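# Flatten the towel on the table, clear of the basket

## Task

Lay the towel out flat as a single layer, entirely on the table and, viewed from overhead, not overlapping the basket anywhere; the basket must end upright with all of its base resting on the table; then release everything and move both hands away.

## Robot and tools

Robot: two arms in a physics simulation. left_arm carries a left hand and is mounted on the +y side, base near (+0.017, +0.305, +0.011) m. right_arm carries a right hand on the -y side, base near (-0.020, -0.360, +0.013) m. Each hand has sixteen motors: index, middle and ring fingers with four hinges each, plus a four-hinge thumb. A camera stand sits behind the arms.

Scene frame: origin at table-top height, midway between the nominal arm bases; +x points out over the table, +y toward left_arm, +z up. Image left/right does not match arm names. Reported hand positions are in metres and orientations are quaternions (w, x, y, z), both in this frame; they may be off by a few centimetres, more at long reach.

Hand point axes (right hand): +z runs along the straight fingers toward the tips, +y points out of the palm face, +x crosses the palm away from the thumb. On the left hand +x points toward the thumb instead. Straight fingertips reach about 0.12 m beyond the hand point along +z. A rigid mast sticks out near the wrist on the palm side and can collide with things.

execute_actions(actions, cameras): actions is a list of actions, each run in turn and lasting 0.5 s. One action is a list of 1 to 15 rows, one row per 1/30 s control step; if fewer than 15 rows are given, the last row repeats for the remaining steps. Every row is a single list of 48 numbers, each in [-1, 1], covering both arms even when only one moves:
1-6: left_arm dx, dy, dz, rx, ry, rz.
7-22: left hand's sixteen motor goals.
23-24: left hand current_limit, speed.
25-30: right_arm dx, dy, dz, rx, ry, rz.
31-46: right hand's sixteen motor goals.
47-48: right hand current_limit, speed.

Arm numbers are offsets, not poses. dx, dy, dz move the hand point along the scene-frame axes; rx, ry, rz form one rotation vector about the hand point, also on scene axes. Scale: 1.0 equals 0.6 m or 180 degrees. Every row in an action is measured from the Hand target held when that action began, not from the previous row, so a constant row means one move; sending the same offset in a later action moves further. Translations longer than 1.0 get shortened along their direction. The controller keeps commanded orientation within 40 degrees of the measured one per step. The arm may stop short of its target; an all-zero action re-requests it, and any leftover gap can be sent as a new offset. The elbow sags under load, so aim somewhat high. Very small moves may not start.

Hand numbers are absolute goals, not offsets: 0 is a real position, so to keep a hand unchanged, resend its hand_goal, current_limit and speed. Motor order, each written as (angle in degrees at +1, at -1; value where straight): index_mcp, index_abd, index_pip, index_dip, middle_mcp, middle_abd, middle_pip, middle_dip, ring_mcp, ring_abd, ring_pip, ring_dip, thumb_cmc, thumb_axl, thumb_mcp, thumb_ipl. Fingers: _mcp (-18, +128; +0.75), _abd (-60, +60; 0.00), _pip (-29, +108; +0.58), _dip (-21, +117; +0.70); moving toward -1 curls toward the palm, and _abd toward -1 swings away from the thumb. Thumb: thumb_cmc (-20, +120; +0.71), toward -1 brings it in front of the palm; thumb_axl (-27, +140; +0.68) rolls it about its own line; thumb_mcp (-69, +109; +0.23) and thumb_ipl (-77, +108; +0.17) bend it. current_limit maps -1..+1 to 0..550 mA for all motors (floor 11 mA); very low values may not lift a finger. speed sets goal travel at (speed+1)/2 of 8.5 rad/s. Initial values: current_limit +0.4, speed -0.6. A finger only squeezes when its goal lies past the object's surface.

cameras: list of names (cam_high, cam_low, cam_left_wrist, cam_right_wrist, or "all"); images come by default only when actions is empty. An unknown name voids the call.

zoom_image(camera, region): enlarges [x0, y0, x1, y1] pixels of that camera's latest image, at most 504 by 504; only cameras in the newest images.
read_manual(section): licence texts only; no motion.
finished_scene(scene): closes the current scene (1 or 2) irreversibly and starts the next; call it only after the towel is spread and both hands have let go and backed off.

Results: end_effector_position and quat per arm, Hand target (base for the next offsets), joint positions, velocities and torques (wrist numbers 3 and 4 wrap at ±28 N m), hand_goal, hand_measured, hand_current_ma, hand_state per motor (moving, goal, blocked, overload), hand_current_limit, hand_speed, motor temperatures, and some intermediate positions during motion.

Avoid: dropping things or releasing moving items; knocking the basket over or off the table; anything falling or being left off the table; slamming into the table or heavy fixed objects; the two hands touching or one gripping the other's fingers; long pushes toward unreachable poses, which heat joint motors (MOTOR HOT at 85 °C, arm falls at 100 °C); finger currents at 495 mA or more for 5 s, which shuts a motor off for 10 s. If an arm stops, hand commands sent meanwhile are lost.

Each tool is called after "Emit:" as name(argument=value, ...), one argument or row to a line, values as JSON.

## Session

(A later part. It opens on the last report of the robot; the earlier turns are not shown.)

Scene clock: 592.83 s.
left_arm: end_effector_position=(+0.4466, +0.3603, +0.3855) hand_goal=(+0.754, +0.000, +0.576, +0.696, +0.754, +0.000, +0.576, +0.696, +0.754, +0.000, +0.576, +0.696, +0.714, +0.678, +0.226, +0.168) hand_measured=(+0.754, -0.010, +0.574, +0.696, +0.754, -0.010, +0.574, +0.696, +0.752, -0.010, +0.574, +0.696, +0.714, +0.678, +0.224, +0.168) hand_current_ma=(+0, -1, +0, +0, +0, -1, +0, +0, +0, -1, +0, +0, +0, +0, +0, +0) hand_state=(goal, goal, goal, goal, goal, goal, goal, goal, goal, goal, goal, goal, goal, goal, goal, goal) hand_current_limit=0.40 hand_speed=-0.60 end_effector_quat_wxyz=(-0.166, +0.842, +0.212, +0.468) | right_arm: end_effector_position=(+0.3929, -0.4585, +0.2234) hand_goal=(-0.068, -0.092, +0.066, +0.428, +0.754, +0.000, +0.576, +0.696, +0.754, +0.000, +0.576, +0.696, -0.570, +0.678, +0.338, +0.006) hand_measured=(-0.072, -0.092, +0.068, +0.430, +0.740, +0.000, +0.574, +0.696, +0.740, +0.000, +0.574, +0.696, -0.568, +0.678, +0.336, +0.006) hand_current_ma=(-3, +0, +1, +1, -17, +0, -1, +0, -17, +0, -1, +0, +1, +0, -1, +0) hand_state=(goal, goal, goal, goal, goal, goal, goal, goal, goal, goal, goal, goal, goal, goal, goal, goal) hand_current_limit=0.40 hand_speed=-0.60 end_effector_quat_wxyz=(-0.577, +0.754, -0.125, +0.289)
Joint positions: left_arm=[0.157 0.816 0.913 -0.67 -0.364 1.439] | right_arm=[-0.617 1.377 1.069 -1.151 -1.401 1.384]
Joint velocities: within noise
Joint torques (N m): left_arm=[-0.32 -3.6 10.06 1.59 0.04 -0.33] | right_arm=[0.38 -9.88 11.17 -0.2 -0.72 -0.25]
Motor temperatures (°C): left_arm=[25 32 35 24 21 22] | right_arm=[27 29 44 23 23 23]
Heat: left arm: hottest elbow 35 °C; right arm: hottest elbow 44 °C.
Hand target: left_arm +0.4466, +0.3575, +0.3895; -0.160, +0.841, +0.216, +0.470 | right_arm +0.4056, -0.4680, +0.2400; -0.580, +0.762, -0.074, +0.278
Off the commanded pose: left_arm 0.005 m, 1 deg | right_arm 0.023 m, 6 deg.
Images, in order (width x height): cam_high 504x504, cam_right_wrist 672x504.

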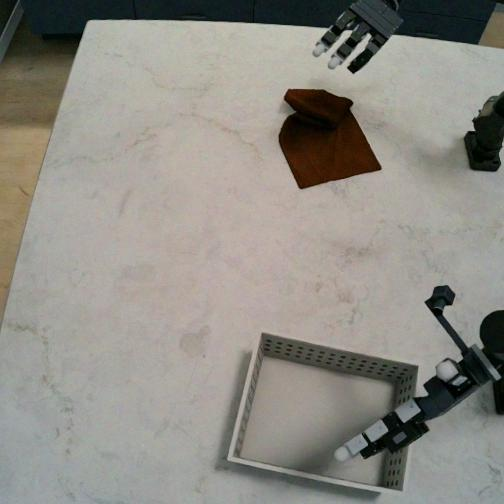

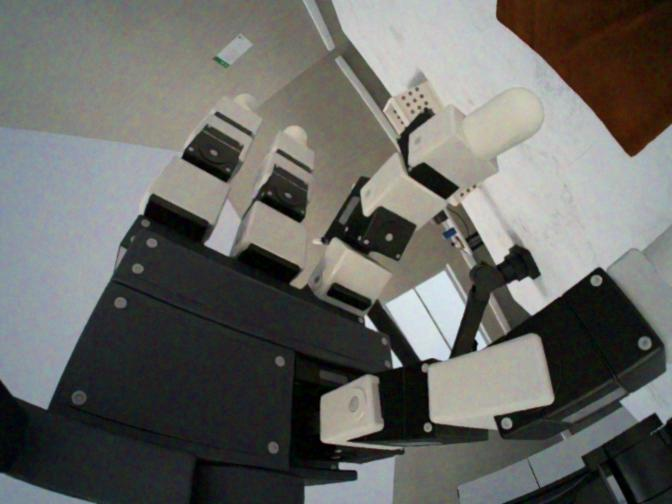

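Emit:
execute_actions(
  actions=[
    [[0,0,0,0,0,0,0.754,0,0.576,0.696,0.754,0,0.576,0.696,0.754,0,0.576,0.696,0.714,0.678,0.226,0.168,0.4,-0.6,0.015,0.094,-0.02,0,0,0.0361,-0.0685,-0.093,0.0657,0.4276,0.754,0,0.576,0.696,0.754,0,0.576,0.696,-0.571,0.678,0.337,0.0054,0.4,-0.6]],
    [[0,0,0,0,0,0,0.754,0,0.576,0.696,0.754,0,0.576,0.696,0.754,0,0.576,0.696,0.714,0.678,0.226,0.168,0.4,-0.6,0.015,0.094,-0.046,0,0,0.0361,-0.0685,-0.093,0.0657,0.4276,0.754,0,0.576,0.696,0.754,0,0.576,0.696,-0.571,0.678,0.337,0.0054,0.4,-0.6]],
    [[0,0,0,0,0,0,0.754,0,0.576,0.696,0.754,0,0.576,0.696,0.754,0,0.576,0.696,0.714,0.678,0.226,0.168,0.4,-0.6,0.015,0.094,-0.046,0,0,0.0361,-0.0685,-0.093,0.0657,0.4276,0.754,0,0.576,0.696,0.754,0,0.576,0.696,-0.571,0.678,0.337,0.0054,0.4,-0.6]],
    [[0,0,0,0,0,0,0.754,0,0.576,0.696,0.754,0,0.576,0.696,0.754,0,0.576,0.696,0.714,0.678,0.226,0.168,0.4,-0.6,0.015,0.094,-0.1,0,0,0.0361,-0.0685,-0.093,0.0657,0.4276,0.754,0,0.576,0.696,0.754,0,0.576,0.696,-0.571,0.678,0.337,0.0054,0.4,-0.6]],
  ],
  cameras=["cam_low", "cam_high", "cam_right_wrist"],
)

Emit:
zoom_image(
  camera="cam_high",
  region=[230, 50, 430, 240],
)

Emit:
zoom_image(
  camera="cam_low",
  region=[0, 200, 200, 370],
)

Scene clock: 622.67 s.
left_arm: end_effector_position=(+0.4466, +0.3603, +0.3855) hand_goal=(+0.754, +0.000, +0.576, +0.696, +0.754, +0.000, +0.576, +0.696, +0.754, +0.000, +0.576, +0.696, +0.714, +0.678, +0.226, +0.168) hand_measured=(+0.754, -0.010, +0.574, +0.696, +0.754, -0.010, +0.574, +0.696, +0.752, -0.010, +0.574, +0.696, +0.714, +0.678, +0.224, +0.168) hand_current_ma=(+0, -1, +0, +0, +0, -1, +0, +0, +0, -1, +0, +0, +0, +0, +0, +0) hand_state=(goal, goal, goal, goal, goal, goal, goal, goal, goal, goal, goal, goal, goal, goal, goal, goal) hand_current_limit=0.40 hand_speed=-0.60 end_effector_quat_wxyz=(-0.166, +0.842, +0.212, +0.468) | right_arm: end_effector_position=(+0.4342, -0.2366, +0.1031) hand_goal=(-0.068, -0.092, +0.066, +0.428, +0.754, +0.000, +0.576, +0.696, +0.754, +0.000, +0.576, +0.696, -0.570, +0.678, +0.338, +0.006) hand_measured=(-0.072, -0.092, +0.068, +0.430, +0.742, +0.000, +0.574, +0.696, +0.740, +0.000, +0.574, +0.696, -0.566, +0.678, +0.338, +0.006) hand_current_ma=(-3, +0, +0, +1, -14, +0, -1, +0, -15, +0, -1, +0, +2, +0, +0, +0) hand_state=(goal, goal, goal, goal, goal, goal, goal, goal, goal, goal, goal, goal, goal, goal, goal, goal) hand_current_limit=0.40 hand_speed=-0.60 end_effector_quat_wxyz=(-0.631, +0.760, +0.096, +0.122)
Joint positions: left_arm=[0.157 0.816 0.913 -0.67 -0.364 1.439] | right_arm=[-0.077 1.676 1.065 -0.988 -1.395 1.224]
Joint torques (N m): left_arm=[-0.26 -3.6 10.04 1.59 0.04 -0.34] | right_arm=[-0.32 -15.03 6.97 0.72 -0.9 0.09]
Heat: left arm: hottest elbow 35 °C; right arm: hottest elbow 44 °C.
Hand target: left_arm +0.4466, +0.3575, +0.3895; -0.160, +0.841, +0.216, +0.470 | right_arm +0.4416, -0.2424, +0.1128; -0.628, +0.759, +0.100, +0.140
Off the commanded pose: left_arm 0.005 m, 1 deg | right_arm 0.014 m, 2 deg.
Step readings (end_effector_position of left_arm | right_arm):
0: (+0.4466, +0.3603, +0.3855) | (+0.3929, -0.4585, +0.2234)
1: (+0.4466, +0.3603, +0.3855) | (+0.3923, -0.4582, +0.2230)
2: (+0.4466, +0.3603, +0.3855) | (+0.3920, -0.4517, +0.2224)
4: (+0.4466, +0.3603, +0.3855) | (+0.3919, -0.4288, +0.2204)
8: (+0.4466, +0.3603, +0.3855) | (+0.3958, -0.3926, +0.2148)
15: (+0.4466, +0.3603, +0.3855) | (+0.3970, -0.3966, +0.2138)
16: (+0.4466, +0.3603, +0.3855) | (+0.3982, -0.3976, +0.2134)
17: (+0.4466, +0.3603, +0.3855) | (+0.4023, -0.3942, +0.2126)
19: (+0.4466, +0.3603, +0.3855) | (+0.4088, -0.3791, +0.2083)
23: (+0.4466, +0.3603, +0.3855) | (+0.4118, -0.3452, +0.1989)
30: (+0.4466, +0.3603, +0.3855) | (+0.4131, -0.3458, +0.1968)
31: (+0.4466, +0.3603, +0.3855) | (+0.4144, -0.3468, +0.1963)
32: (+0.4466, +0.3603, +0.3855) | (+0.4185, -0.3429, +0.1943)
34: (+0.4466, +0.3603, +0.3855) | (+0.4248, -0.3275, +0.1880)
38: (+0.4466, +0.3603, +0.3855) | (+0.4266, -0.2929, +0.1745)
45: (+0.4466, +0.3603, +0.3855) | (+0.4279, -0.2919, +0.1714)
46: (+0.4466, +0.3603, +0.3855) | (+0.4289, -0.2926, +0.1688)
47: (+0.4466, +0.3603, +0.3855) | (+0.4337, -0.2892, +0.1639)
49: (+0.4466, +0.3603, +0.3855) | (+0.4380, -0.2743, +0.1471)
53: (+0.4466, +0.3603, +0.3855) | (+0.4325, -0.2398, +0.1104)
60: (+0.4466, +0.3603, +0.3855) | (+0.4340, -0.2352, +0.1032)
Images, in order (width x height): cam_high 504x504, cam_low 504x504, cam_right_wrist 672x504.

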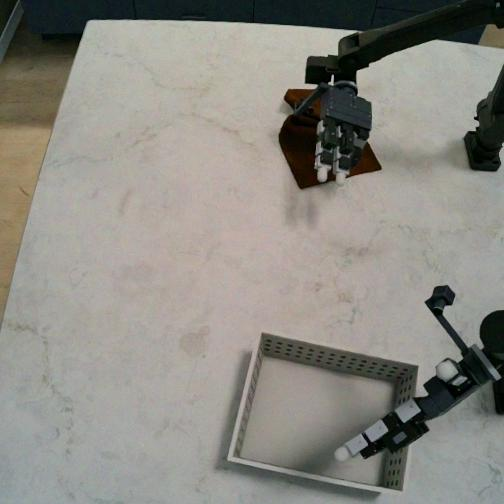

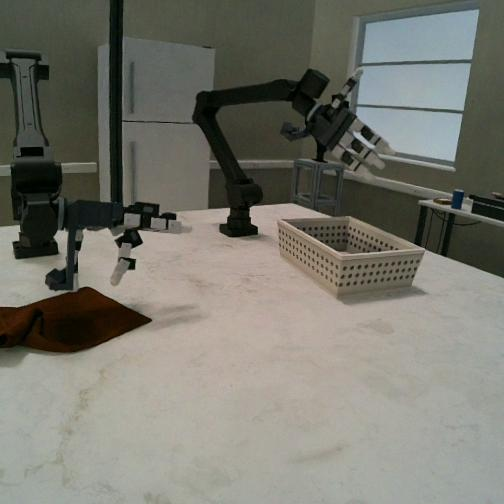

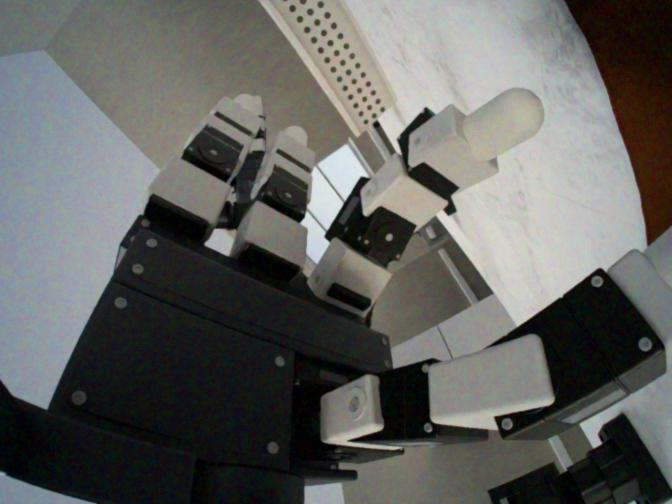

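Scaled by 2.520 from the camera's 504x504 image, which has a finer 720x720 frame.

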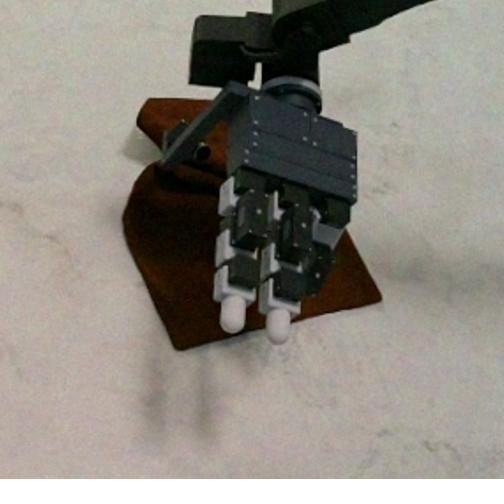

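Scaled by 2.520 from the camera's 504x504 image, which has a finer 720x720 frame.

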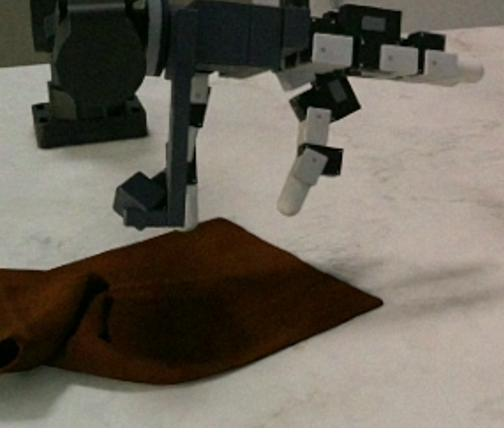

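Emit:
execute_actions(
  actions=[
    [[0,0,0,0,0,0,0.754,0,0.576,0.696,0.754,0,0.576,0.696,0.754,0,0.576,0.696,0.714,0.678,0.226,0.168,0.4,-0.6,0.0,-0.055,-0.08,0,0,0,-0.0685,-0.093,0.0657,0.4276,0.754,0,0.576,0.696,0.754,0,0.576,0.696,-0.571,0.678,0.337,0.0054,0.4,-0.6]],
    [[0,0,0,0,0,0,0.754,0,0.576,0.696,0.754,0,0.576,0.696,0.754,0,0.576,0.696,0.714,0.678,0.226,0.168,0.4,-0.6,0.0,0,-0.06,0,0,0,-0.0685,-0.093,0.0657,0.4276,0.754,0,0.576,0.696,0.754,0,0.576,0.696,-0.571,0.678,0.337,0.0054,0.4,-0.6]],
    [[0,0,0,0,0,0,0.754,0,0.576,0.696,0.754,0,0.576,0.696,0.754,0,0.576,0.696,0.714,0.678,0.226,0.168,0.4,-0.6,0.0,0,-0.045,0,0,0,-0.0685,-0.093,0.0657,0.4276,0.754,0,0.576,0.696,0.754,0,0.576,0.696,-0.571,0.678,0.337,0.0054,0.4,-0.6]],
  ],
  cameras=["cam_low"],
)

Emit:
zoom_image(
  camera="cam_low",
  region=[0, 200, 200, 370],
)

Scene clock: 630.90 s.
left_arm: end_effector_position=(+0.4466, +0.3603, +0.3855) hand_goal=(+0.754, +0.000, +0.576, +0.696, +0.754, +0.000, +0.576, +0.696, +0.754, +0.000, +0.576, +0.696, +0.714, +0.678, +0.226, +0.168) hand_measured=(+0.754, -0.010, +0.574, +0.696, +0.754, -0.010, +0.574, +0.696, +0.752, -0.010, +0.574, +0.696, +0.714, +0.678, +0.224, +0.168) hand_current_ma=(+0, -1, +0, +0, +0, -1, +0, +0, +0, -1, +0, +0, +0, +0, +0, +0) hand_state=(goal, goal, goal, goal, goal, goal, goal, goal, goal, goal, goal, goal, goal, goal, goal, goal) hand_current_limit=0.40 hand_speed=-0.60 end_effector_quat_wxyz=(-0.166, +0.842, +0.212, +0.468) | right_arm: end_effector_position=(+0.4304, -0.2721, +0.0442) hand_goal=(-0.068, -0.092, +0.066, +0.428, +0.754, +0.000, +0.576, +0.696, +0.754, +0.000, +0.576, +0.696, -0.570, +0.678, +0.338, +0.006) hand_measured=(-0.090, -0.100, +0.040, +0.408, +0.742, +0.000, +0.574, +0.696, +0.740, +0.000, +0.574, +0.696, -0.570, +0.678, +0.374, +0.014) hand_current_ma=(-33, -5, -39, -25, -14, +0, -1, +0, -15, +0, -1, +0, +0, +0, +86, +9) hand_state=(blocked, goal, blocked, goal, goal, goal, goal, goal, goal, goal, goal, goal, goal, goal, blocked, goal) hand_current_limit=0.40 hand_speed=-0.60 end_effector_quat_wxyz=(-0.638, +0.755, +0.074, +0.131)
Joint positions: left_arm=[0.157 0.816 0.913 -0.67 -0.364 1.439] | right_arm=[-0.164 1.831 1.065 -1.141 -1.409 0.93]
Joint torques (N m): left_arm=[-0.21 -3.6 10.04 1.59 0.04 -0.33] | right_arm=[0.38 -7.24 5.52 1.78 -0.2 -0.8]
Heat: left arm: hottest elbow 35 °C; right arm: hottest elbow 44 °C.
Hand target: left_arm +0.4466, +0.3575, +0.3895; -0.160, +0.841, +0.216, +0.470 | right_arm +0.4416, -0.2754, +0.0018; -0.628, +0.759, +0.100, +0.140
Off the commanded pose: left_arm 0.005 m, 1 deg | right_arm 0.044 m, 3 deg.
Step readings (end_effector_position of left_arm | right_arm):
0: (+0.4466, +0.3603, +0.3855) | (+0.4342, -0.2366, +0.1031)
1: (+0.4466, +0.3603, +0.3855) | (+0.4341, -0.2382, +0.1013)
2: (+0.4466, +0.3603, +0.3855) | (+0.4356, -0.2410, +0.0990)
4: (+0.4466, +0.3603, +0.3855) | (+0.4355, -0.2526, +0.0886)
8: (+0.4466, +0.3603, +0.3855) | (+0.4318, -0.2763, +0.0657)
15: (+0.4466, +0.3603, +0.3855) | (+0.4252, -0.2783, +0.0575)
16: (+0.4466, +0.3603, +0.3855) | (+0.4242, -0.2780, +0.0565)
17: (+0.4466, +0.3603, +0.3855) | (+0.4263, -0.2777, +0.0531)
19: (+0.4466, +0.3603, +0.3855) | (+0.4286, -0.2775, +0.0455)
23: (+0.4466, +0.3603, +0.3855) | (+0.4303, -0.2751, +0.0447)
30: (+0.4466, +0.3603, +0.3855) | (+0.4299, -0.2739, +0.0445)
31: (+0.4466, +0.3603, +0.3855) | (+0.4301, -0.2739, +0.0438)
32: (+0.4466, +0.3603, +0.3855) | (+0.4303, -0.2733, +0.0441)
34: (+0.4466, +0.3603, +0.3855) | (+0.4304, -0.2721, +0.0442)
38: (+0.4466, +0.3603, +0.3855) | (+0.4304, -0.2721, +0.0442)
45: (+0.4466, +0.3603, +0.3855) | (+0.4304, -0.2721, +0.0442)
Images, in order (width x height): cam_low 504x504.

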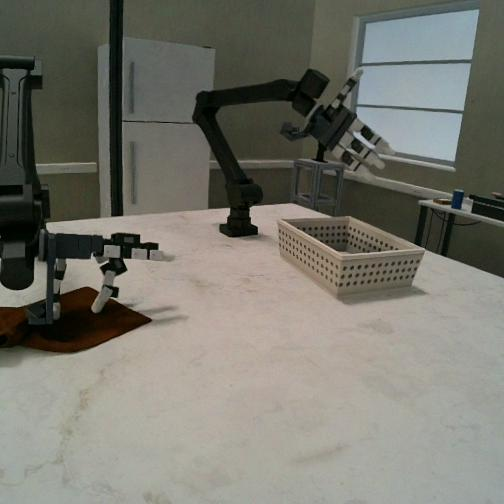

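Scaled by 2.520 from the camera's 504x504 image, which has a finer 720x720 frame.

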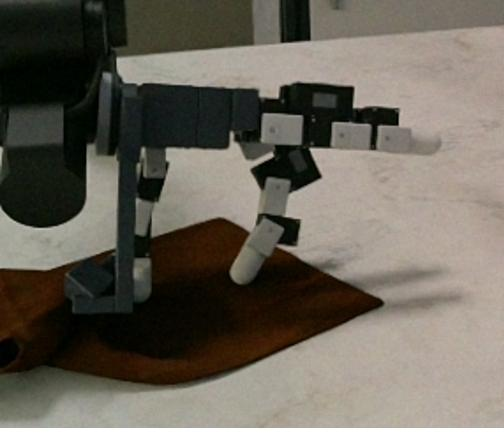

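Emit:
execute_actions(
  actions=[
    [[0,0,0,0,0,0,0.754,0,0.576,0.696,0.754,0,0.576,0.696,0.754,0,0.576,0.696,0.714,0.678,0.226,0.168,0.4,-0.6,0,0,-0.005,0,0,0,-0.15,-0.093,0.14,0.4276,0.754,0,0.576,0.696,0.754,0,0.576,0.696,-0.571,0.678,0.27,0.0054,0.5,-0.85]],
    [[0,0,0,0,0,0,0.754,0,0.576,0.696,0.754,0,0.576,0.696,0.754,0,0.576,0.696,0.714,0.678,0.226,0.168,0.4,-0.6,0,0,0,0,0,0,-0.25,-0.093,0.2,0.4276,0.754,0,0.576,0.696,0.754,0,0.576,0.696,-0.571,0.678,0.2,0.0054,0.5,-0.85]],
    [[0,0,0,0,0,0,0.754,0,0.576,0.696,0.754,0,0.576,0.696,0.754,0,0.576,0.696,0.714,0.678,0.226,0.168,0.4,-0.6,0,0,-0.005,0,0,0,-0.38,-0.093,0.25,0.4276,0.754,0,0.576,0.696,0.754,0,0.576,0.696,-0.571,0.678,0.12,0.0054,0.5,-0.85]],
    [[0,0,0,0,0,0,0.754,0,0.576,0.696,0.754,0,0.576,0.696,0.754,0,0.576,0.696,0.714,0.678,0.226,0.168,0.4,-0.6,0,0,0,0,0,0,-0.55,-0.093,0.28,0.4276,0.754,0,0.576,0.696,0.754,0,0.576,0.696,-0.571,0.678,0.0,0.0054,0.5,-0.85]],
  ],
  cameras=["cam_low", "cam_right_wrist"],
)

Emit:
zoom_image(
  camera="cam_low",
  region=[0, 200, 200, 370],
)

Scene clock: 639.23 s.
left_arm: end_effector_position=(+0.4466, +0.3603, +0.3855) hand_goal=(+0.754, +0.000, +0.576, +0.696, +0.754, +0.000, +0.576, +0.696, +0.754, +0.000, +0.576, +0.696, +0.714, +0.678, +0.226, +0.168) hand_measured=(+0.754, -0.010, +0.574, +0.696, +0.754, -0.010, +0.574, +0.696, +0.752, -0.010, +0.574, +0.696, +0.714, +0.678, +0.224, +0.168) hand_current_ma=(+0, -1, +0, +0, +0, -1, +0, +0, +0, -1, +0, +0, +0, +0, +0, +0) hand_state=(goal, goal, goal, goal, goal, goal, goal, goal, goal, goal, goal, goal, goal, goal, goal, goal) hand_current_limit=0.40 hand_speed=-0.60 end_effector_quat_wxyz=(-0.166, +0.842, +0.212, +0.468) | right_arm: end_effector_position=(+0.4317, -0.2669, +0.0435) hand_goal=(-0.550, -0.092, +0.280, +0.428, +0.754, +0.000, +0.576, +0.696, +0.754, +0.000, +0.576, +0.696, -0.570, +0.678, +0.000, +0.006) hand_measured=(-0.536, -0.096, +0.282, +0.428, +0.742, +0.000, +0.574, +0.696, +0.740, +0.000, +0.574, +0.696, -0.574, +0.678, +0.372, +0.028) hand_current_ma=(+17, -2, +1, +0, -14, +0, -1, +0, -15, +0, -1, +0, -2, +0, +412, +44) hand_state=(goal, goal, goal, goal, goal, goal, goal, goal, goal, goal, goal, goal, goal, goal, blocked, blocked) hand_current_limit=0.50 hand_speed=-0.85 end_effector_quat_wxyz=(-0.640, +0.753, +0.081, +0.132)
Joint positions: left_arm=[0.157 0.816 0.913 -0.67 -0.364 1.439] | right_arm=[-0.153 1.834 1.065 -1.129 -1.415 0.93]
Joint torques (N m): left_arm=[-0.21 -3.6 10.06 1.59 0.04 -0.33] | right_arm=[-0.44 -6.59 5.16 1.87 0.05 -0.83]
Heat: left arm: hottest elbow 35 °C; right arm: hottest elbow 43 °C.
Hand target: left_arm +0.4466, +0.3575, +0.3895; -0.160, +0.841, +0.216, +0.470 | right_arm +0.4416, -0.2754, -0.0042; -0.628, +0.759, +0.100, +0.140
Off the commanded pose: left_arm 0.005 m, 1 deg | right_arm 0.049 m, 3 deg.
Step readings (end_effector_position of left_arm | right_arm):
0: (+0.4466, +0.3603, +0.3855) | (+0.4304, -0.2721, +0.0442)
1: (+0.4466, +0.3603, +0.3855) | (+0.4306, -0.2721, +0.0441)
2: (+0.4466, +0.3603, +0.3855) | (+0.4306, -0.2721, +0.0441)
4: (+0.4466, +0.3603, +0.3855) | (+0.4308, -0.2718, +0.0446)
8: (+0.4466, +0.3603, +0.3855) | (+0.4308, -0.2710, +0.0448)
15: (+0.4466, +0.3603, +0.3855) | (+0.4308, -0.2710, +0.0448)
16: (+0.4466, +0.3603, +0.3855) | (+0.4308, -0.2710, +0.0448)
17: (+0.4466, +0.3603, +0.3855) | (+0.4309, -0.2708, +0.0450)
19: (+0.4466, +0.3603, +0.3855) | (+0.4310, -0.2707, +0.0453)
23: (+0.4466, +0.3603, +0.3855) | (+0.4311, -0.2697, +0.0457)
30: (+0.4466, +0.3603, +0.3855) | (+0.4310, -0.2690, +0.0457)
31: (+0.4466, +0.3603, +0.3855) | (+0.4310, -0.2690, +0.0457)
32: (+0.4466, +0.3603, +0.3855) | (+0.4309, -0.2688, +0.0453)
34: (+0.4466, +0.3603, +0.3855) | (+0.4311, -0.2685, +0.0458)
38: (+0.4466, +0.3603, +0.3855) | (+0.4309, -0.2657, +0.0460)
45: (+0.4466, +0.3603, +0.3855) | (+0.4318, -0.2663, +0.0444)
46: (+0.4466, +0.3603, +0.3855) | (+0.4321, -0.2663, +0.0444)
47: (+0.4466, +0.3603, +0.3855) | (+0.4321, -0.2663, +0.0444)
49: (+0.4466, +0.3603, +0.3855) | (+0.4319, -0.2666, +0.0439)
53: (+0.4466, +0.3603, +0.3855) | (+0.4317, -0.2669, +0.0435)
60: (+0.4466, +0.3603, +0.3855) | (+0.4317, -0.2669, +0.0435)
Images, in order (width x height): cam_low 504x504, cam_right_wrist 672x504.

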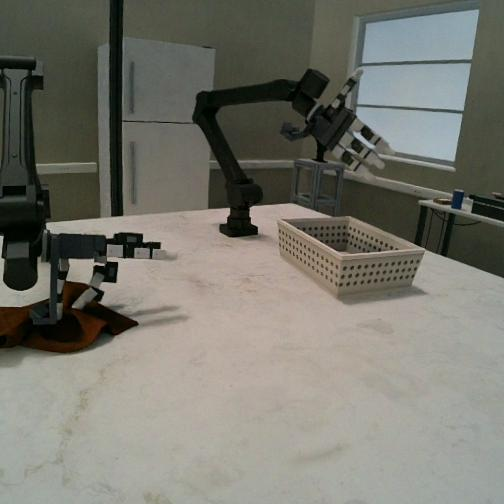

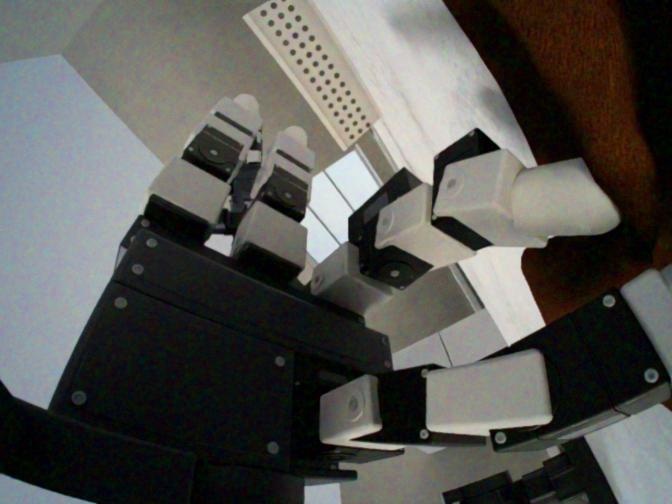

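Scaled by 2.520 from the camera's 504x504 image, which has a finer 720x720 frame.

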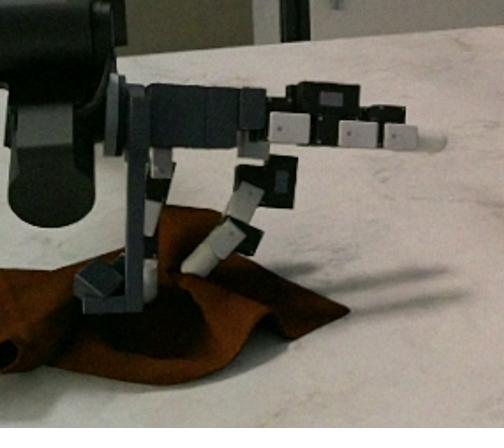

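Emit:
execute_actions(
  actions=[
    [[0,0,0,0,0,0,0.754,0,0.576,0.696,0.754,0,0.576,0.696,0.754,0,0.576,0.696,0.714,0.678,0.226,0.168,0.4,-0.6,0,0,0.025,0,0,0,-0.58,-0.093,0.28,0.4276,0.754,0,0.576,0.696,0.754,0,0.576,0.696,-0.571,0.678,0.0,0.0054,0.6,-0.85]],
    [[0,0,0,0,0,0,0.754,0,0.576,0.696,0.754,0,0.576,0.696,0.754,0,0.576,0.696,0.714,0.678,0.226,0.168,0.4,-0.6,0,0,0.015,0,0,0,-0.6,-0.093,0.28,0.4276,0.754,0,0.576,0.696,0.754,0,0.576,0.696,-0.571,0.678,0.0,0.0054,0.6,-0.85]],
  ],
  cameras=["cam_low", "cam_right_wrist"],
)

Emit:
zoom_image(
  camera="cam_low",
  region=[0, 200, 200, 370],
)

Scene clock: 645.43 s.
left_arm: end_effector_position=(+0.4466, +0.3603, +0.3855) hand_goal=(+0.754, +0.000, +0.576, +0.696, +0.754, +0.000, +0.576, +0.696, +0.754, +0.000, +0.576, +0.696, +0.714, +0.678, +0.226, +0.168) hand_measured=(+0.754, -0.010, +0.574, +0.696, +0.754, -0.010, +0.574, +0.696, +0.752, -0.010, +0.574, +0.696, +0.714, +0.678, +0.224, +0.168) hand_current_ma=(+0, -1, +0, +0, +0, -1, +0, +0, +0, -1, +0, +0, +0, +0, +0, +0) hand_state=(goal, goal, goal, goal, goal, goal, goal, goal, goal, goal, goal, goal, goal, goal, goal, goal) hand_current_limit=0.40 hand_speed=-0.60 end_effector_quat_wxyz=(-0.166, +0.842, +0.212, +0.468) | right_arm: end_effector_position=(+0.4309, -0.2687, +0.0435) hand_goal=(-0.600, -0.092, +0.280, +0.428, +0.754, +0.000, +0.576, +0.696, +0.754, +0.000, +0.576, +0.696, -0.570, +0.678, +0.000, +0.006) hand_measured=(-0.586, -0.094, +0.282, +0.428, +0.742, +0.000, +0.574, +0.696, +0.740, +0.000, +0.574, +0.696, -0.572, +0.678, +0.354, +0.028) hand_current_ma=(+18, -1, +1, +0, -14, +0, -1, +0, -15, +0, -1, +0, -1, +0, +440, +44) hand_state=(goal, goal, goal, goal, goal, goal, goal, goal, goal, goal, goal, goal, goal, goal, blocked, blocked) hand_current_limit=0.60 hand_speed=-0.85 end_effector_quat_wxyz=(-0.634, +0.758, +0.084, +0.130)
Joint positions: left_arm=[0.157 0.816 0.913 -0.67 -0.364 1.439] | right_arm=[-0.153 1.828 1.065 -1.131 -1.398 0.93]
Joint torques (N m): left_arm=[-0.26 -3.49 10.04 1.61 0.04 -0.34] | right_arm=[-0.26 -9.76 6.26 0.38 -0.21 -0.66]
Heat: left arm: hottest elbow 35 °C; right arm: hottest elbow 43 °C.
Hand target: left_arm +0.4466, +0.3575, +0.3895; -0.160, +0.841, +0.216, +0.470 | right_arm +0.4416, -0.2754, +0.0198; -0.628, +0.759, +0.100, +0.140
Off the commanded pose: left_arm 0.005 m, 1 deg | right_arm 0.027 m, 2 deg.
Step readings (end_effector_position of left_arm | right_arm):
0: (+0.4466, +0.3603, +0.3855) | (+0.4317, -0.2669, +0.0435)
1: (+0.4466, +0.3603, +0.3855) | (+0.4319, -0.2670, +0.0441)
2: (+0.4466, +0.3603, +0.3855) | (+0.4318, -0.2671, +0.0439)
4: (+0.4466, +0.3603, +0.3855) | (+0.4314, -0.2679, +0.0434)
8: (+0.4466, +0.3603, +0.3855) | (+0.4312, -0.2682, +0.0429)
15: (+0.4466, +0.3603, +0.3855) | (+0.4312, -0.2682, +0.0429)
16: (+0.4466, +0.3603, +0.3855) | (+0.4311, -0.2682, +0.0436)
17: (+0.4466, +0.3603, +0.3855) | (+0.4310, -0.2684, +0.0433)
19: (+0.4466, +0.3603, +0.3855) | (+0.4309, -0.2687, +0.0435)
23: (+0.4466, +0.3603, +0.3855) | (+0.4309, -0.2687, +0.0435)
30: (+0.4466, +0.3603, +0.3855) | (+0.4309, -0.2687, +0.0435)
Images, in order (width x height): cam_low 504x504, cam_right_wrist 672x504.

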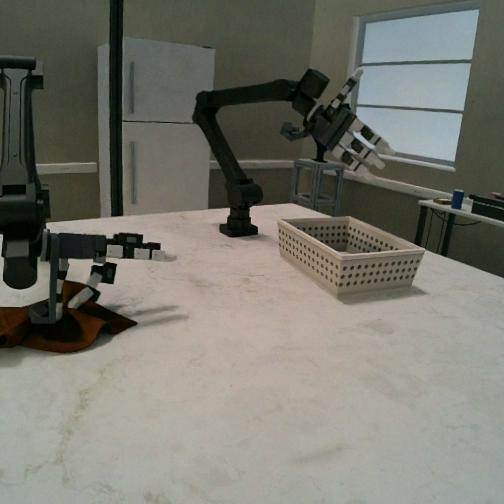

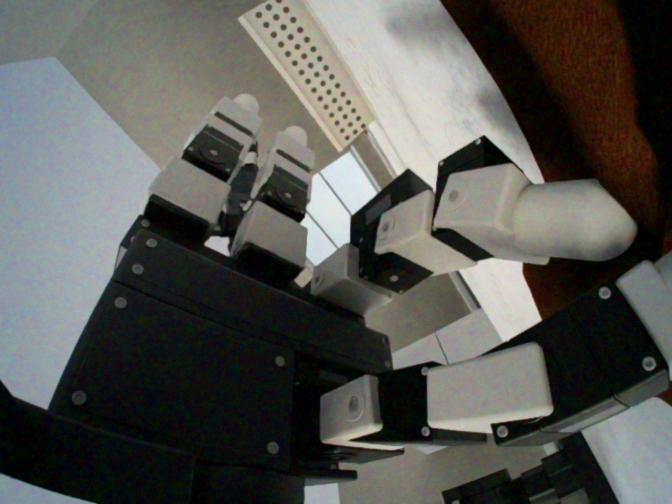

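Scaled by 2.520 from the camera's 504x504 image, which has a finer 720x720 frame.

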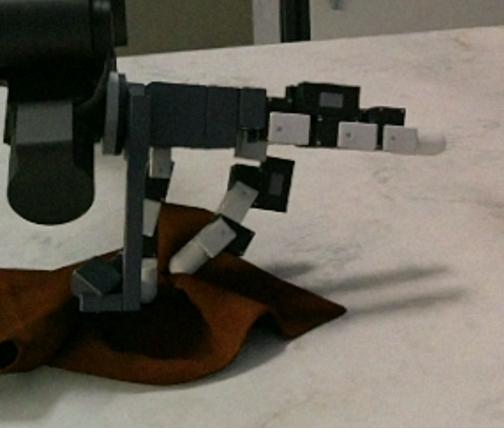

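Emit:
execute_actions(
  actions=[
    [[0,0,0,0,0,0,0.754,0,0.576,0.696,0.754,0,0.576,0.696,0.754,0,0.576,0.696,0.714,0.678,0.226,0.168,0.4,-0.6,0,0,0.035,0,0,0,-0.6,-0.093,0.28,0.4276,0.754,0,0.576,0.696,0.754,0,0.576,0.696,-0.571,0.678,0.0,0.0054,0.7,-0.85]],
    [[0,0,0,0,0,0,0.754,0,0.576,0.696,0.754,0,0.576,0.696,0.754,0,0.576,0.696,0.714,0.678,0.226,0.168,0.4,-0.6,0,0,0.025,0,0,0,-0.6,-0.093,0.28,0.4276,0.754,0,0.576,0.696,0.754,0,0.576,0.696,-0.571,0.678,0.0,0.0054,0.7,-0.85]],
  ],
  cameras=["cam_low", "cam_right_wrist"],
)

Emit:
zoom_image(
  camera="cam_low",
  region=[0, 200, 200, 370],
)

Scene clock: 651.40 s.
left_arm: end_effector_position=(+0.4466, +0.3603, +0.3855) hand_goal=(+0.754, +0.000, +0.576, +0.696, +0.754, +0.000, +0.576, +0.696, +0.754, +0.000, +0.576, +0.696, +0.714, +0.678, +0.226, +0.168) hand_measured=(+0.754, -0.010, +0.574, +0.696, +0.754, -0.010, +0.574, +0.696, +0.752, -0.010, +0.574, +0.696, +0.714, +0.678, +0.224, +0.168) hand_current_ma=(+0, -1, +0, +0, +0, -1, +0, +0, +0, -1, +0, +0, +0, +0, +0, +0) hand_state=(goal, goal, goal, goal, goal, goal, goal, goal, goal, goal, goal, goal, goal, goal, goal, goal) hand_current_limit=0.40 hand_speed=-0.60 end_effector_quat_wxyz=(-0.166, +0.842, +0.212, +0.468) | right_arm: end_effector_position=(+0.4299, -0.2783, +0.0472) hand_goal=(-0.600, -0.092, +0.280, +0.428, +0.754, +0.000, +0.576, +0.696, +0.754, +0.000, +0.576, +0.696, -0.570, +0.678, +0.000, +0.006) hand_measured=(-0.564, -0.094, +0.288, +0.430, +0.742, +0.000, +0.574, +0.696, +0.740, +0.000, +0.574, +0.696, -0.578, +0.678, +0.250, +0.030) hand_current_ma=(+66, -1, +7, +1, -14, +0, -1, +0, -15, +0, -1, +0, -7, +0, +467, +53) hand_state=(blocked, goal, goal, goal, goal, goal, goal, goal, goal, goal, goal, goal, goal, goal, blocked, blocked) hand_current_limit=0.70 hand_speed=-0.85 end_effector_quat_wxyz=(-0.630, +0.761, +0.082, +0.133)
Joint positions: left_arm=[0.157 0.816 0.913 -0.67 -0.364 1.439] | right_arm=[-0.173 1.825 1.074 -1.187 -1.386 0.882]
Joint torques (N m): left_arm=[-0.26 -3.55 10.04 1.58 0.04 -0.34] | right_arm=[0.62 -14.62 7.62 -0.75 -0.66 -0.26]
Heat: left arm: hottest elbow 35 °C; right arm: hottest elbow 43 °C.
Hand target: left_arm +0.4466, +0.3575, +0.3895; -0.160, +0.841, +0.216, +0.470 | right_arm +0.4416, -0.2754, +0.0558; -0.628, +0.759, +0.100, +0.140
Off the commanded pose: left_arm 0.005 m, 1 deg | right_arm 0.015 m, 2 deg.
Step readings (end_effector_position of left_arm | right_arm):
0: (+0.4466, +0.3603, +0.3855) | (+0.4309, -0.2687, +0.0435)
1: (+0.4466, +0.3603, +0.3855) | (+0.4309, -0.2687, +0.0440)
2: (+0.4466, +0.3603, +0.3855) | (+0.4298, -0.2692, +0.0444)
4: (+0.4466, +0.3603, +0.3855) | (+0.4298, -0.2724, +0.0444)
8: (+0.4466, +0.3603, +0.3855) | (+0.4308, -0.2778, +0.0455)
15: (+0.4466, +0.3603, +0.3855) | (+0.4306, -0.2784, +0.0456)
16: (+0.4466, +0.3603, +0.3855) | (+0.4303, -0.2784, +0.0464)
17: (+0.4466, +0.3603, +0.3855) | (+0.4306, -0.2786, +0.0466)
19: (+0.4466, +0.3603, +0.3855) | (+0.4304, -0.2785, +0.0467)
23: (+0.4466, +0.3603, +0.3855) | (+0.4301, -0.2784, +0.0470)
30: (+0.4466, +0.3603, +0.3855) | (+0.4298, -0.2783, +0.0472)
Images, in order (width x height): cam_low 504x504, cam_right_wrist 672x504.

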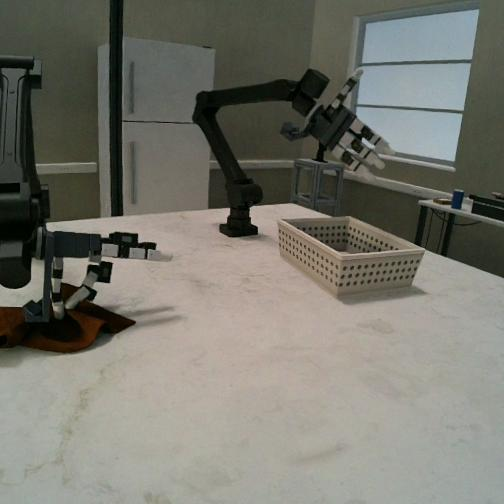

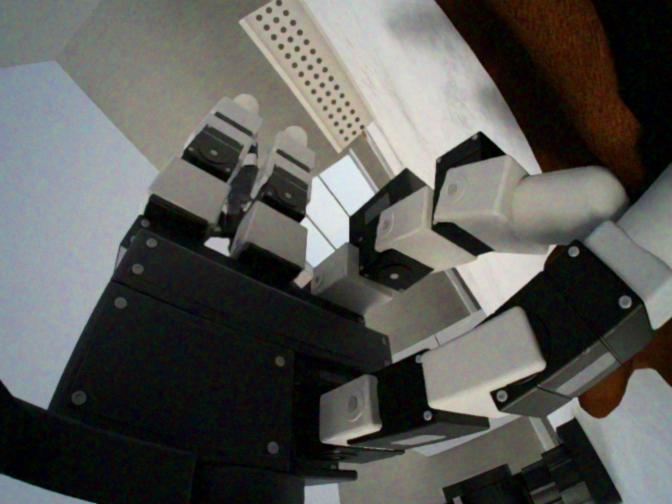

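Scaled by 2.520 from the camera's 504x504 image, which has a finer 720x720 frame.

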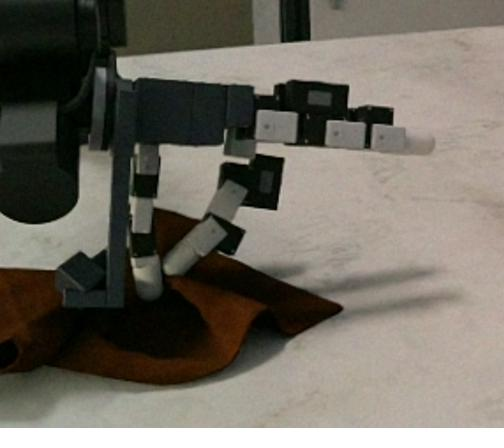

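Emit:
execute_actions(
  actions=[
    [[0,0,0,0,0,0,0.754,0,0.576,0.696,0.754,0,0.576,0.696,0.754,0,0.576,0.696,0.714,0.678,0.226,0.168,0.4,-0.6,0,0,0.05,0,0,0,-0.6,-0.093,0.28,0.4276,0.754,0,0.576,0.696,0.754,0,0.576,0.696,-0.571,0.678,0.0,0.0054,0.6,-0.85]],
    [[0,0,0,0,0,0,0.754,0,0.576,0.696,0.754,0,0.576,0.696,0.754,0,0.576,0.696,0.714,0.678,0.226,0.168,0.4,-0.6,0,0,0.05,0,0,0,-0.6,-0.093,0.28,0.4276,0.754,0,0.576,0.696,0.754,0,0.576,0.696,-0.571,0.678,0.0,0.0054,0.6,-0.85]],
  ],
  cameras=["cam_low", "cam_right_wrist"],
)

Emit:
zoom_image(
  camera="cam_low",
  region=[0, 200, 200, 370],
)

Scene clock: 657.33 s.
left_arm: end_effector_position=(+0.4466, +0.3603, +0.3855) hand_goal=(+0.754, +0.000, +0.576, +0.696, +0.754, +0.000, +0.576, +0.696, +0.754, +0.000, +0.576, +0.696, +0.714, +0.678, +0.226, +0.168) hand_measured=(+0.754, -0.010, +0.574, +0.696, +0.754, -0.010, +0.574, +0.696, +0.752, -0.010, +0.574, +0.696, +0.714, +0.678, +0.224, +0.168) hand_current_ma=(+0, -1, +0, +0, +0, -1, +0, +0, +0, -1, +0, +0, +0, +0, +0, +0) hand_state=(goal, goal, goal, goal, goal, goal, goal, goal, goal, goal, goal, goal, goal, goal, goal, goal) hand_current_limit=0.40 hand_speed=-0.60 end_effector_quat_wxyz=(-0.166, +0.842, +0.212, +0.468) | right_arm: end_effector_position=(+0.4294, -0.2777, +0.1024) hand_goal=(-0.600, -0.092, +0.280, +0.428, +0.754, +0.000, +0.576, +0.696, +0.754, +0.000, +0.576, +0.696, -0.570, +0.678, +0.000, +0.006) hand_measured=(-0.552, -0.092, +0.292, +0.430, +0.742, +0.000, +0.574, +0.696, +0.740, +0.000, +0.574, +0.696, -0.578, +0.678, +0.232, +0.030) hand_current_ma=(+100, +0, +12, +1, -14, +0, -1, +0, -15, +0, -1, +0, -7, +0, +440, +53) hand_state=(blocked, goal, goal, goal, goal, goal, goal, goal, goal, goal, goal, goal, goal, goal, blocked, blocked) hand_current_limit=0.60 hand_speed=-0.85 end_effector_quat_wxyz=(-0.630, +0.761, +0.081, +0.129)
Joint positions: left_arm=[0.157 0.816 0.913 -0.67 -0.364 1.439] | right_arm=[-0.172 1.732 1.123 -1.336 -1.385 0.882]
Joint torques (N m): left_arm=[-0.26 -3.6 10.06 1.59 0.04 -0.33] | right_arm=[0.56 -14.39 8.57 -0.85 -0.69 -0.25]
Heat: left arm: hottest elbow 35 °C; right arm: hottest elbow 43 °C.
Hand target: left_arm +0.4466, +0.3575, +0.3895; -0.160, +0.841, +0.216, +0.470 | right_arm +0.4416, -0.2754, +0.1158; -0.628, +0.759, +0.100, +0.140
Off the commanded pose: left_arm 0.005 m, 1 deg | right_arm 0.018 m, 3 deg.
Step readings (end_effector_position of left_arm | right_arm):
0: (+0.4466, +0.3603, +0.3855) | (+0.4299, -0.2783, +0.0472)
1: (+0.4466, +0.3603, +0.3855) | (+0.4299, -0.2783, +0.0491)
2: (+0.4466, +0.3603, +0.3855) | (+0.4278, -0.2781, +0.0505)
4: (+0.4466, +0.3603, +0.3855) | (+0.4253, -0.2770, +0.0585)
8: (+0.4466, +0.3603, +0.3855) | (+0.4276, -0.2774, +0.0707)
15: (+0.4466, +0.3603, +0.3855) | (+0.4286, -0.2776, +0.0732)
16: (+0.4466, +0.3603, +0.3855) | (+0.4284, -0.2775, +0.0744)
17: (+0.4466, +0.3603, +0.3855) | (+0.4259, -0.2771, +0.0762)
19: (+0.4466, +0.3603, +0.3855) | (+0.4246, -0.2769, +0.0844)
23: (+0.4466, +0.3603, +0.3855) | (+0.4279, -0.2775, +0.0993)
30: (+0.4466, +0.3603, +0.3855) | (+0.4294, -0.2777, +0.1024)
Images, in order (width x height): cam_low 504x504, cam_right_wrist 672x504.

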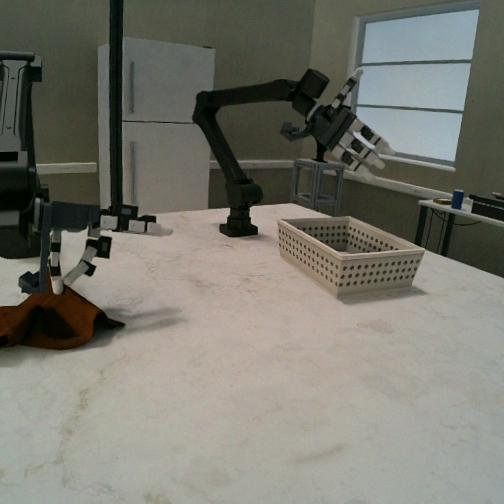

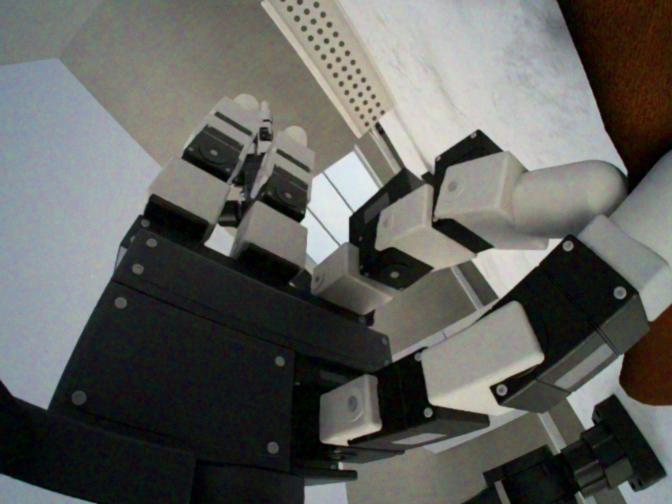

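Scaled by 2.520 from the camera's 504x504 image, which has a finer 720x720 frame.

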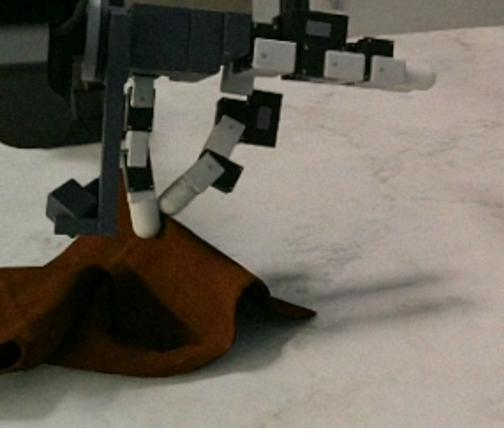

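Emit:
execute_actions(
  actions=[
    [[0,0,0,0,0,0,0.754,0,0.576,0.696,0.754,0,0.576,0.696,0.754,0,0.576,0.696,0.714,0.678,0.226,0.168,0.4,-0.6,-0.03,0.09,0,0,0,0.0256,-0.6,-0.093,0.28,0.4276,0.754,0,0.576,0.696,0.754,0,0.576,0.696,-0.571,0.678,0.0,0.0054,0.6,-0.85]],
    [[0,0,0,0,0,0,0.754,0,0.576,0.696,0.754,0,0.576,0.696,0.754,0,0.576,0.696,0.714,0.678,0.226,0.168,0.4,-0.6,-0.03,0.09,0,0,0,0.0256,-0.6,-0.093,0.28,0.4276,0.754,0,0.576,0.696,0.754,0,0.576,0.696,-0.571,0.678,0.0,0.0054,0.6,-0.85]],
    [[0,0,0,0,0,0,0.754,0,0.576,0.696,0.754,0,0.576,0.696,0.754,0,0.576,0.696,0.714,0.678,0.226,0.168,0.4,-0.6,-0.03,0.09,0,0,0,0.0256,-0.6,-0.093,0.28,0.4276,0.754,0,0.576,0.696,0.754,0,0.576,0.696,-0.571,0.678,0.0,0.0054,0.6,-0.85]],
  ],
  cameras=["cam_low", "cam_high"],
)

Emit:
zoom_image(
  camera="cam_high",
  region=[230, 50, 430, 240],
)

Emit:
zoom_image(
  camera="cam_low",
  region=[0, 200, 200, 370],
)

Scene clock: 677.30 s.
left_arm: end_effector_position=(+0.4466, +0.3603, +0.3855) hand_goal=(+0.754, +0.000, +0.576, +0.696, +0.754, +0.000, +0.576, +0.696, +0.754, +0.000, +0.576, +0.696, +0.714, +0.678, +0.226, +0.168) hand_measured=(+0.754, -0.010, +0.574, +0.696, +0.754, -0.010, +0.574, +0.696, +0.752, -0.010, +0.574, +0.696, +0.714, +0.678, +0.224, +0.168) hand_current_ma=(+0, -1, +0, +0, +0, -1, +0, +0, +0, -1, +0, +0, +0, +0, +0, +0) hand_state=(goal, goal, goal, goal, goal, goal, goal, goal, goal, goal, goal, goal, goal, goal, goal, goal) hand_current_limit=0.40 hand_speed=-0.60 end_effector_quat_wxyz=(-0.166, +0.842, +0.212, +0.468) | right_arm: end_effector_position=(+0.3799, -0.1087, +0.1076) hand_goal=(-0.600, -0.092, +0.280, +0.428, +0.754, +0.000, +0.576, +0.696, +0.754, +0.000, +0.576, +0.696, -0.570, +0.678, +0.000, +0.006) hand_measured=(-0.552, -0.090, +0.292, +0.430, +0.742, +0.000, +0.574, +0.696, +0.740, +0.000, +0.574, +0.696, -0.578, +0.678, +0.230, +0.030) hand_current_ma=(+103, +0, +12, +1, -14, +0, -1, +0, -16, +0, -1, +0, -6, +0, +440, +55) hand_state=(blocked, goal, goal, goal, goal, goal, goal, goal, goal, goal, goal, goal, goal, goal, blocked, blocked) hand_current_limit=0.60 hand_speed=-0.85 end_effector_quat_wxyz=(-0.642, +0.741, +0.191, +0.044)
Joint positions: left_arm=[0.157 0.816 0.913 -0.67 -0.364 1.439] | right_arm=[0.221 1.614 0.991 -0.706 -1.392 1.496]
Joint torques (N m): left_arm=[-0.26 -3.6 10.06 1.59 0.04 -0.33] | right_arm=[-0.5 -14.45 6.75 1.13 -0.63 0.11]
Heat: left arm: hottest elbow 35 °C; right arm: hottest elbow 43 °C.
Hand target: left_arm +0.4466, +0.3575, +0.3895; -0.160, +0.841, +0.216, +0.470 | right_arm +0.3876, -0.1134, +0.1158; -0.640, +0.742, +0.190, +0.063
Off the commanded pose: left_arm 0.005 m, 1 deg | right_arm 0.012 m, 2 deg.
Step readings (end_effector_position of left_arm | right_arm):
0: (+0.4466, +0.3603, +0.3855) | (+0.4294, -0.2777, +0.1024)
1: (+0.4466, +0.3603, +0.3855) | (+0.4296, -0.2758, +0.1023)
2: (+0.4466, +0.3603, +0.3855) | (+0.4299, -0.2719, +0.1022)
4: (+0.4466, +0.3603, +0.3855) | (+0.4268, -0.2535, +0.1029)
8: (+0.4466, +0.3603, +0.3855) | (+0.4204, -0.2171, +0.1062)
15: (+0.4466, +0.3603, +0.3855) | (+0.4187, -0.2145, +0.1076)
16: (+0.4466, +0.3603, +0.3855) | (+0.4190, -0.2149, +0.1069)
17: (+0.4466, +0.3603, +0.3855) | (+0.4197, -0.2121, +0.1057)
19: (+0.4466, +0.3603, +0.3855) | (+0.4151, -0.1975, +0.1045)
23: (+0.4466, +0.3603, +0.3855) | (+0.4013, -0.1661, +0.1050)
30: (+0.4466, +0.3603, +0.3855) | (+0.4006, -0.1623, +0.1066)
31: (+0.4466, +0.3603, +0.3855) | (+0.4012, -0.1623, +0.1069)
32: (+0.4466, +0.3603, +0.3855) | (+0.4012, -0.1582, +0.1066)
34: (+0.4466, +0.3603, +0.3855) | (+0.3979, -0.1423, +0.1059)
38: (+0.4466, +0.3603, +0.3855) | (+0.3847, -0.1112, +0.1057)
45: (+0.4466, +0.3603, +0.3855) | (+0.3813, -0.1077, +0.1071)
Images, in order (width x height): cam_high 504x504, cam_low 504x504.

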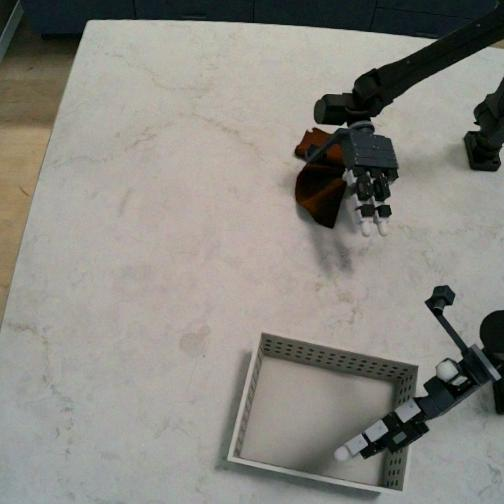

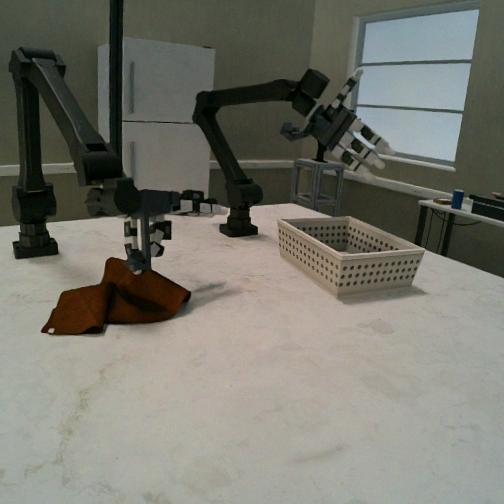

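Scaled by 2.520 from the camera's 504x504 image, which has a finer 720x720 frame.

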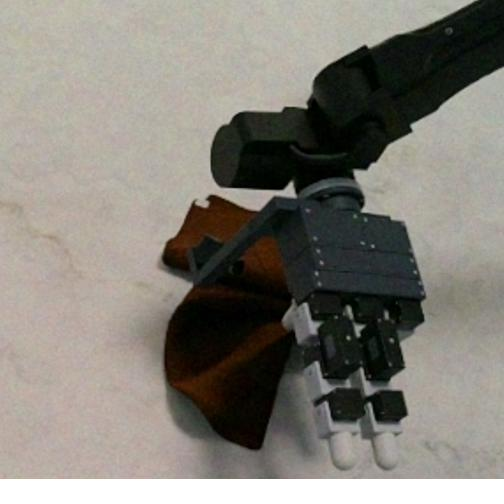

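Scaled by 2.520 from the camera's 504x504 image, which has a finer 720x720 frame.

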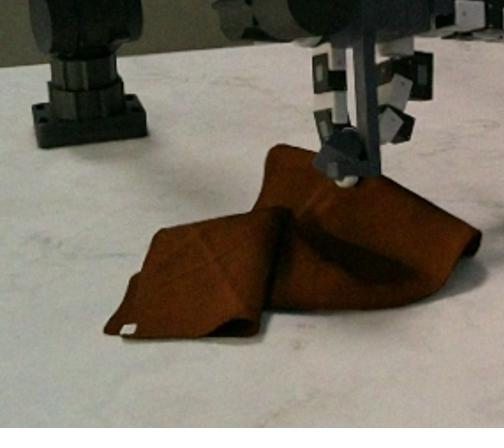

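Emit:
execute_actions(
  actions=[
    [[0,0,0,0,0,0,0.754,0,0.576,0.696,0.754,0,0.576,0.696,0.754,0,0.576,0.696,0.714,0.678,0.226,0.168,0.4,-0.6,-0.02,0.085,-0.01,0,0,0.0256,-0.6,-0.093,0.28,0.4276,0.754,0,0.576,0.696,0.754,0,0.576,0.696,-0.571,0.678,0.0,0.0054,0.6,-0.85]],
    [[0,0,0,0,0,0,0.754,0,0.576,0.696,0.754,0,0.576,0.696,0.754,0,0.576,0.696,0.714,0.678,0.226,0.168,0.4,-0.6,-0.02,0.085,-0.01,0,0,0.0256,-0.6,-0.093,0.28,0.4276,0.754,0,0.576,0.696,0.754,0,0.576,0.696,-0.571,0.678,0.0,0.0054,0.6,-0.85]],
    [[0,0,0,0,0,0,0.754,0,0.576,0.696,0.754,0,0.576,0.696,0.754,0,0.576,0.696,0.714,0.678,0.226,0.168,0.4,-0.6,-0.01,0.085,0,0,0,0.0256,-0.6,-0.093,0.28,0.4276,0.754,0,0.576,0.696,0.754,0,0.576,0.696,-0.571,0.678,0.0,0.0054,0.6,-0.85]],
  ],
  cameras=["cam_low", "cam_high"],
)

Emit:
zoom_image(
  camera="cam_high",
  region=[230, 50, 430, 270],
)

Emit:
zoom_image(
  camera="cam_low",
  region=[20, 200, 250, 370],
)

Scene clock: 686.97 s.
left_arm: end_effector_position=(+0.4466, +0.3603, +0.3855) hand_goal=(+0.754, +0.000, +0.576, +0.696, +0.754, +0.000, +0.576, +0.696, +0.754, +0.000, +0.576, +0.696, +0.714, +0.678, +0.226, +0.168) hand_measured=(+0.754, -0.010, +0.574, +0.696, +0.754, -0.010, +0.574, +0.696, +0.752, -0.010, +0.574, +0.696, +0.714, +0.678, +0.224, +0.168) hand_current_ma=(+0, -1, +0, +0, +0, -1, +0, +0, +0, -1, +0, +0, +0, +0, +0, +0) hand_state=(goal, goal, goal, goal, goal, goal, goal, goal, goal, goal, goal, goal, goal, goal, goal, goal) hand_current_limit=0.40 hand_speed=-0.60 end_effector_quat_wxyz=(-0.166, +0.842, +0.212, +0.468) | right_arm: end_effector_position=(+0.3373, +0.0336, +0.0935) hand_goal=(-0.600, -0.092, +0.280, +0.428, +0.754, +0.000, +0.576, +0.696, +0.754, +0.000, +0.576, +0.696, -0.570, +0.678, +0.000, +0.006) hand_measured=(-0.552, -0.090, +0.292, +0.430, +0.742, +0.000, +0.574, +0.696, +0.740, +0.000, +0.574, +0.696, -0.576, +0.678, +0.230, +0.032) hand_current_ma=(+103, +1, +12, +1, -14, +0, -1, +0, -16, +0, -1, +0, -5, +0, +440, +56) hand_state=(blocked, goal, goal, goal, goal, goal, goal, goal, goal, goal, goal, goal, goal, goal, blocked, blocked) hand_current_limit=0.60 hand_speed=-0.85 end_effector_quat_wxyz=(-0.639, +0.718, +0.272, -0.034)
Joint positions: left_arm=[0.157 0.816 0.913 -0.67 -0.364 1.439] | right_arm=[0.537 1.714 1.046 -0.295 -1.349 1.882]
Joint torques (N m): left_arm=[-0.26 -3.6 10.04 1.59 0.04 -0.33] | right_arm=[-0.21 -14.21 9.43 1.73 -0.54 0.09]
Heat: left arm: hottest elbow 35 °C; right arm: hottest elbow 43 °C.
Hand target: left_arm +0.4466, +0.3575, +0.3895; -0.160, +0.841, +0.216, +0.470 | right_arm +0.3576, +0.0396, +0.1038; -0.643, +0.714, +0.278, -0.014
Off the commanded pose: left_arm 0.005 m, 1 deg | right_arm 0.024 m, 3 deg.
Step readings (end_effector_position of left_arm | right_arm):
0: (+0.4466, +0.3603, +0.3855) | (+0.3799, -0.1087, +0.1076)
1: (+0.4466, +0.3603, +0.3855) | (+0.3812, -0.1084, +0.1079)
2: (+0.4466, +0.3603, +0.3855) | (+0.3829, -0.1046, +0.1075)
4: (+0.4466, +0.3603, +0.3855) | (+0.3807, -0.0896, +0.1080)
8: (+0.4466, +0.3603, +0.3855) | (+0.3685, -0.0615, +0.1101)
15: (+0.4466, +0.3603, +0.3855) | (+0.3690, -0.0577, +0.1089)
16: (+0.4466, +0.3603, +0.3855) | (+0.3698, -0.0575, +0.1085)
17: (+0.4466, +0.3603, +0.3855) | (+0.3696, -0.0544, +0.1070)
19: (+0.4466, +0.3603, +0.3855) | (+0.3645, -0.0413, +0.1024)
23: (+0.4466, +0.3603, +0.3855) | (+0.3472, -0.0167, +0.0946)
30: (+0.4466, +0.3603, +0.3855) | (+0.3475, -0.0114, +0.0961)
31: (+0.4466, +0.3603, +0.3855) | (+0.3491, -0.0116, +0.0957)
32: (+0.4466, +0.3603, +0.3855) | (+0.3502, -0.0074, +0.0962)
34: (+0.4466, +0.3603, +0.3855) | (+0.3519, +0.0068, +0.0957)
38: (+0.4466, +0.3603, +0.3855) | (+0.3418, +0.0296, +0.0927)
45: (+0.4466, +0.3603, +0.3855) | (+0.3369, +0.0342, +0.0933)
Images, in order (width x height): cam_high 504x504, cam_low 504x504.

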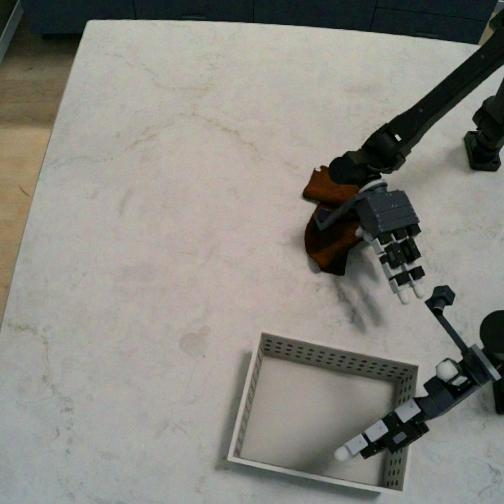

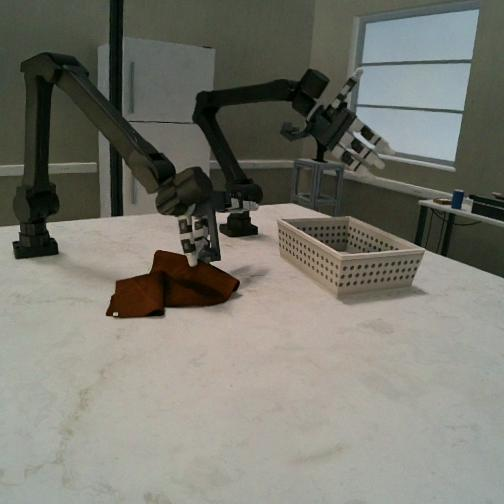

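Scaled by 2.291 from the camera's 504x504 image, which has a finer 720x720 frame.

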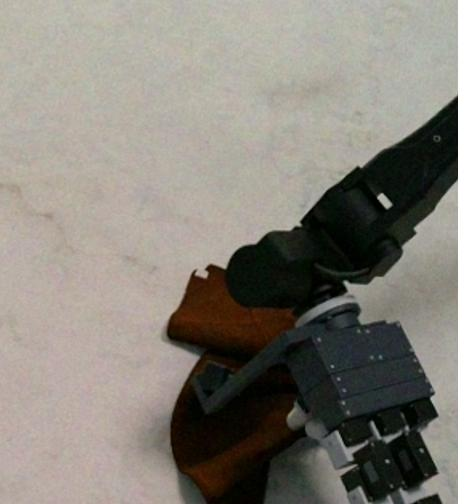

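Scaled by 2.191 from the camera's 504x504 image, which has a finer 720x720 frame.

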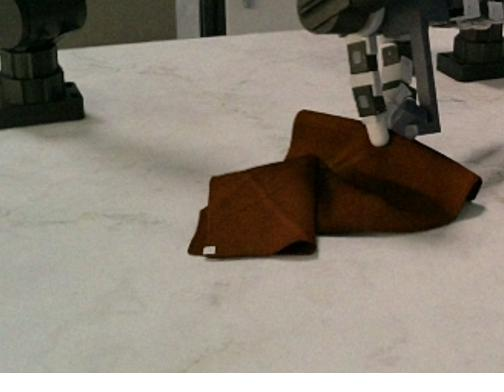

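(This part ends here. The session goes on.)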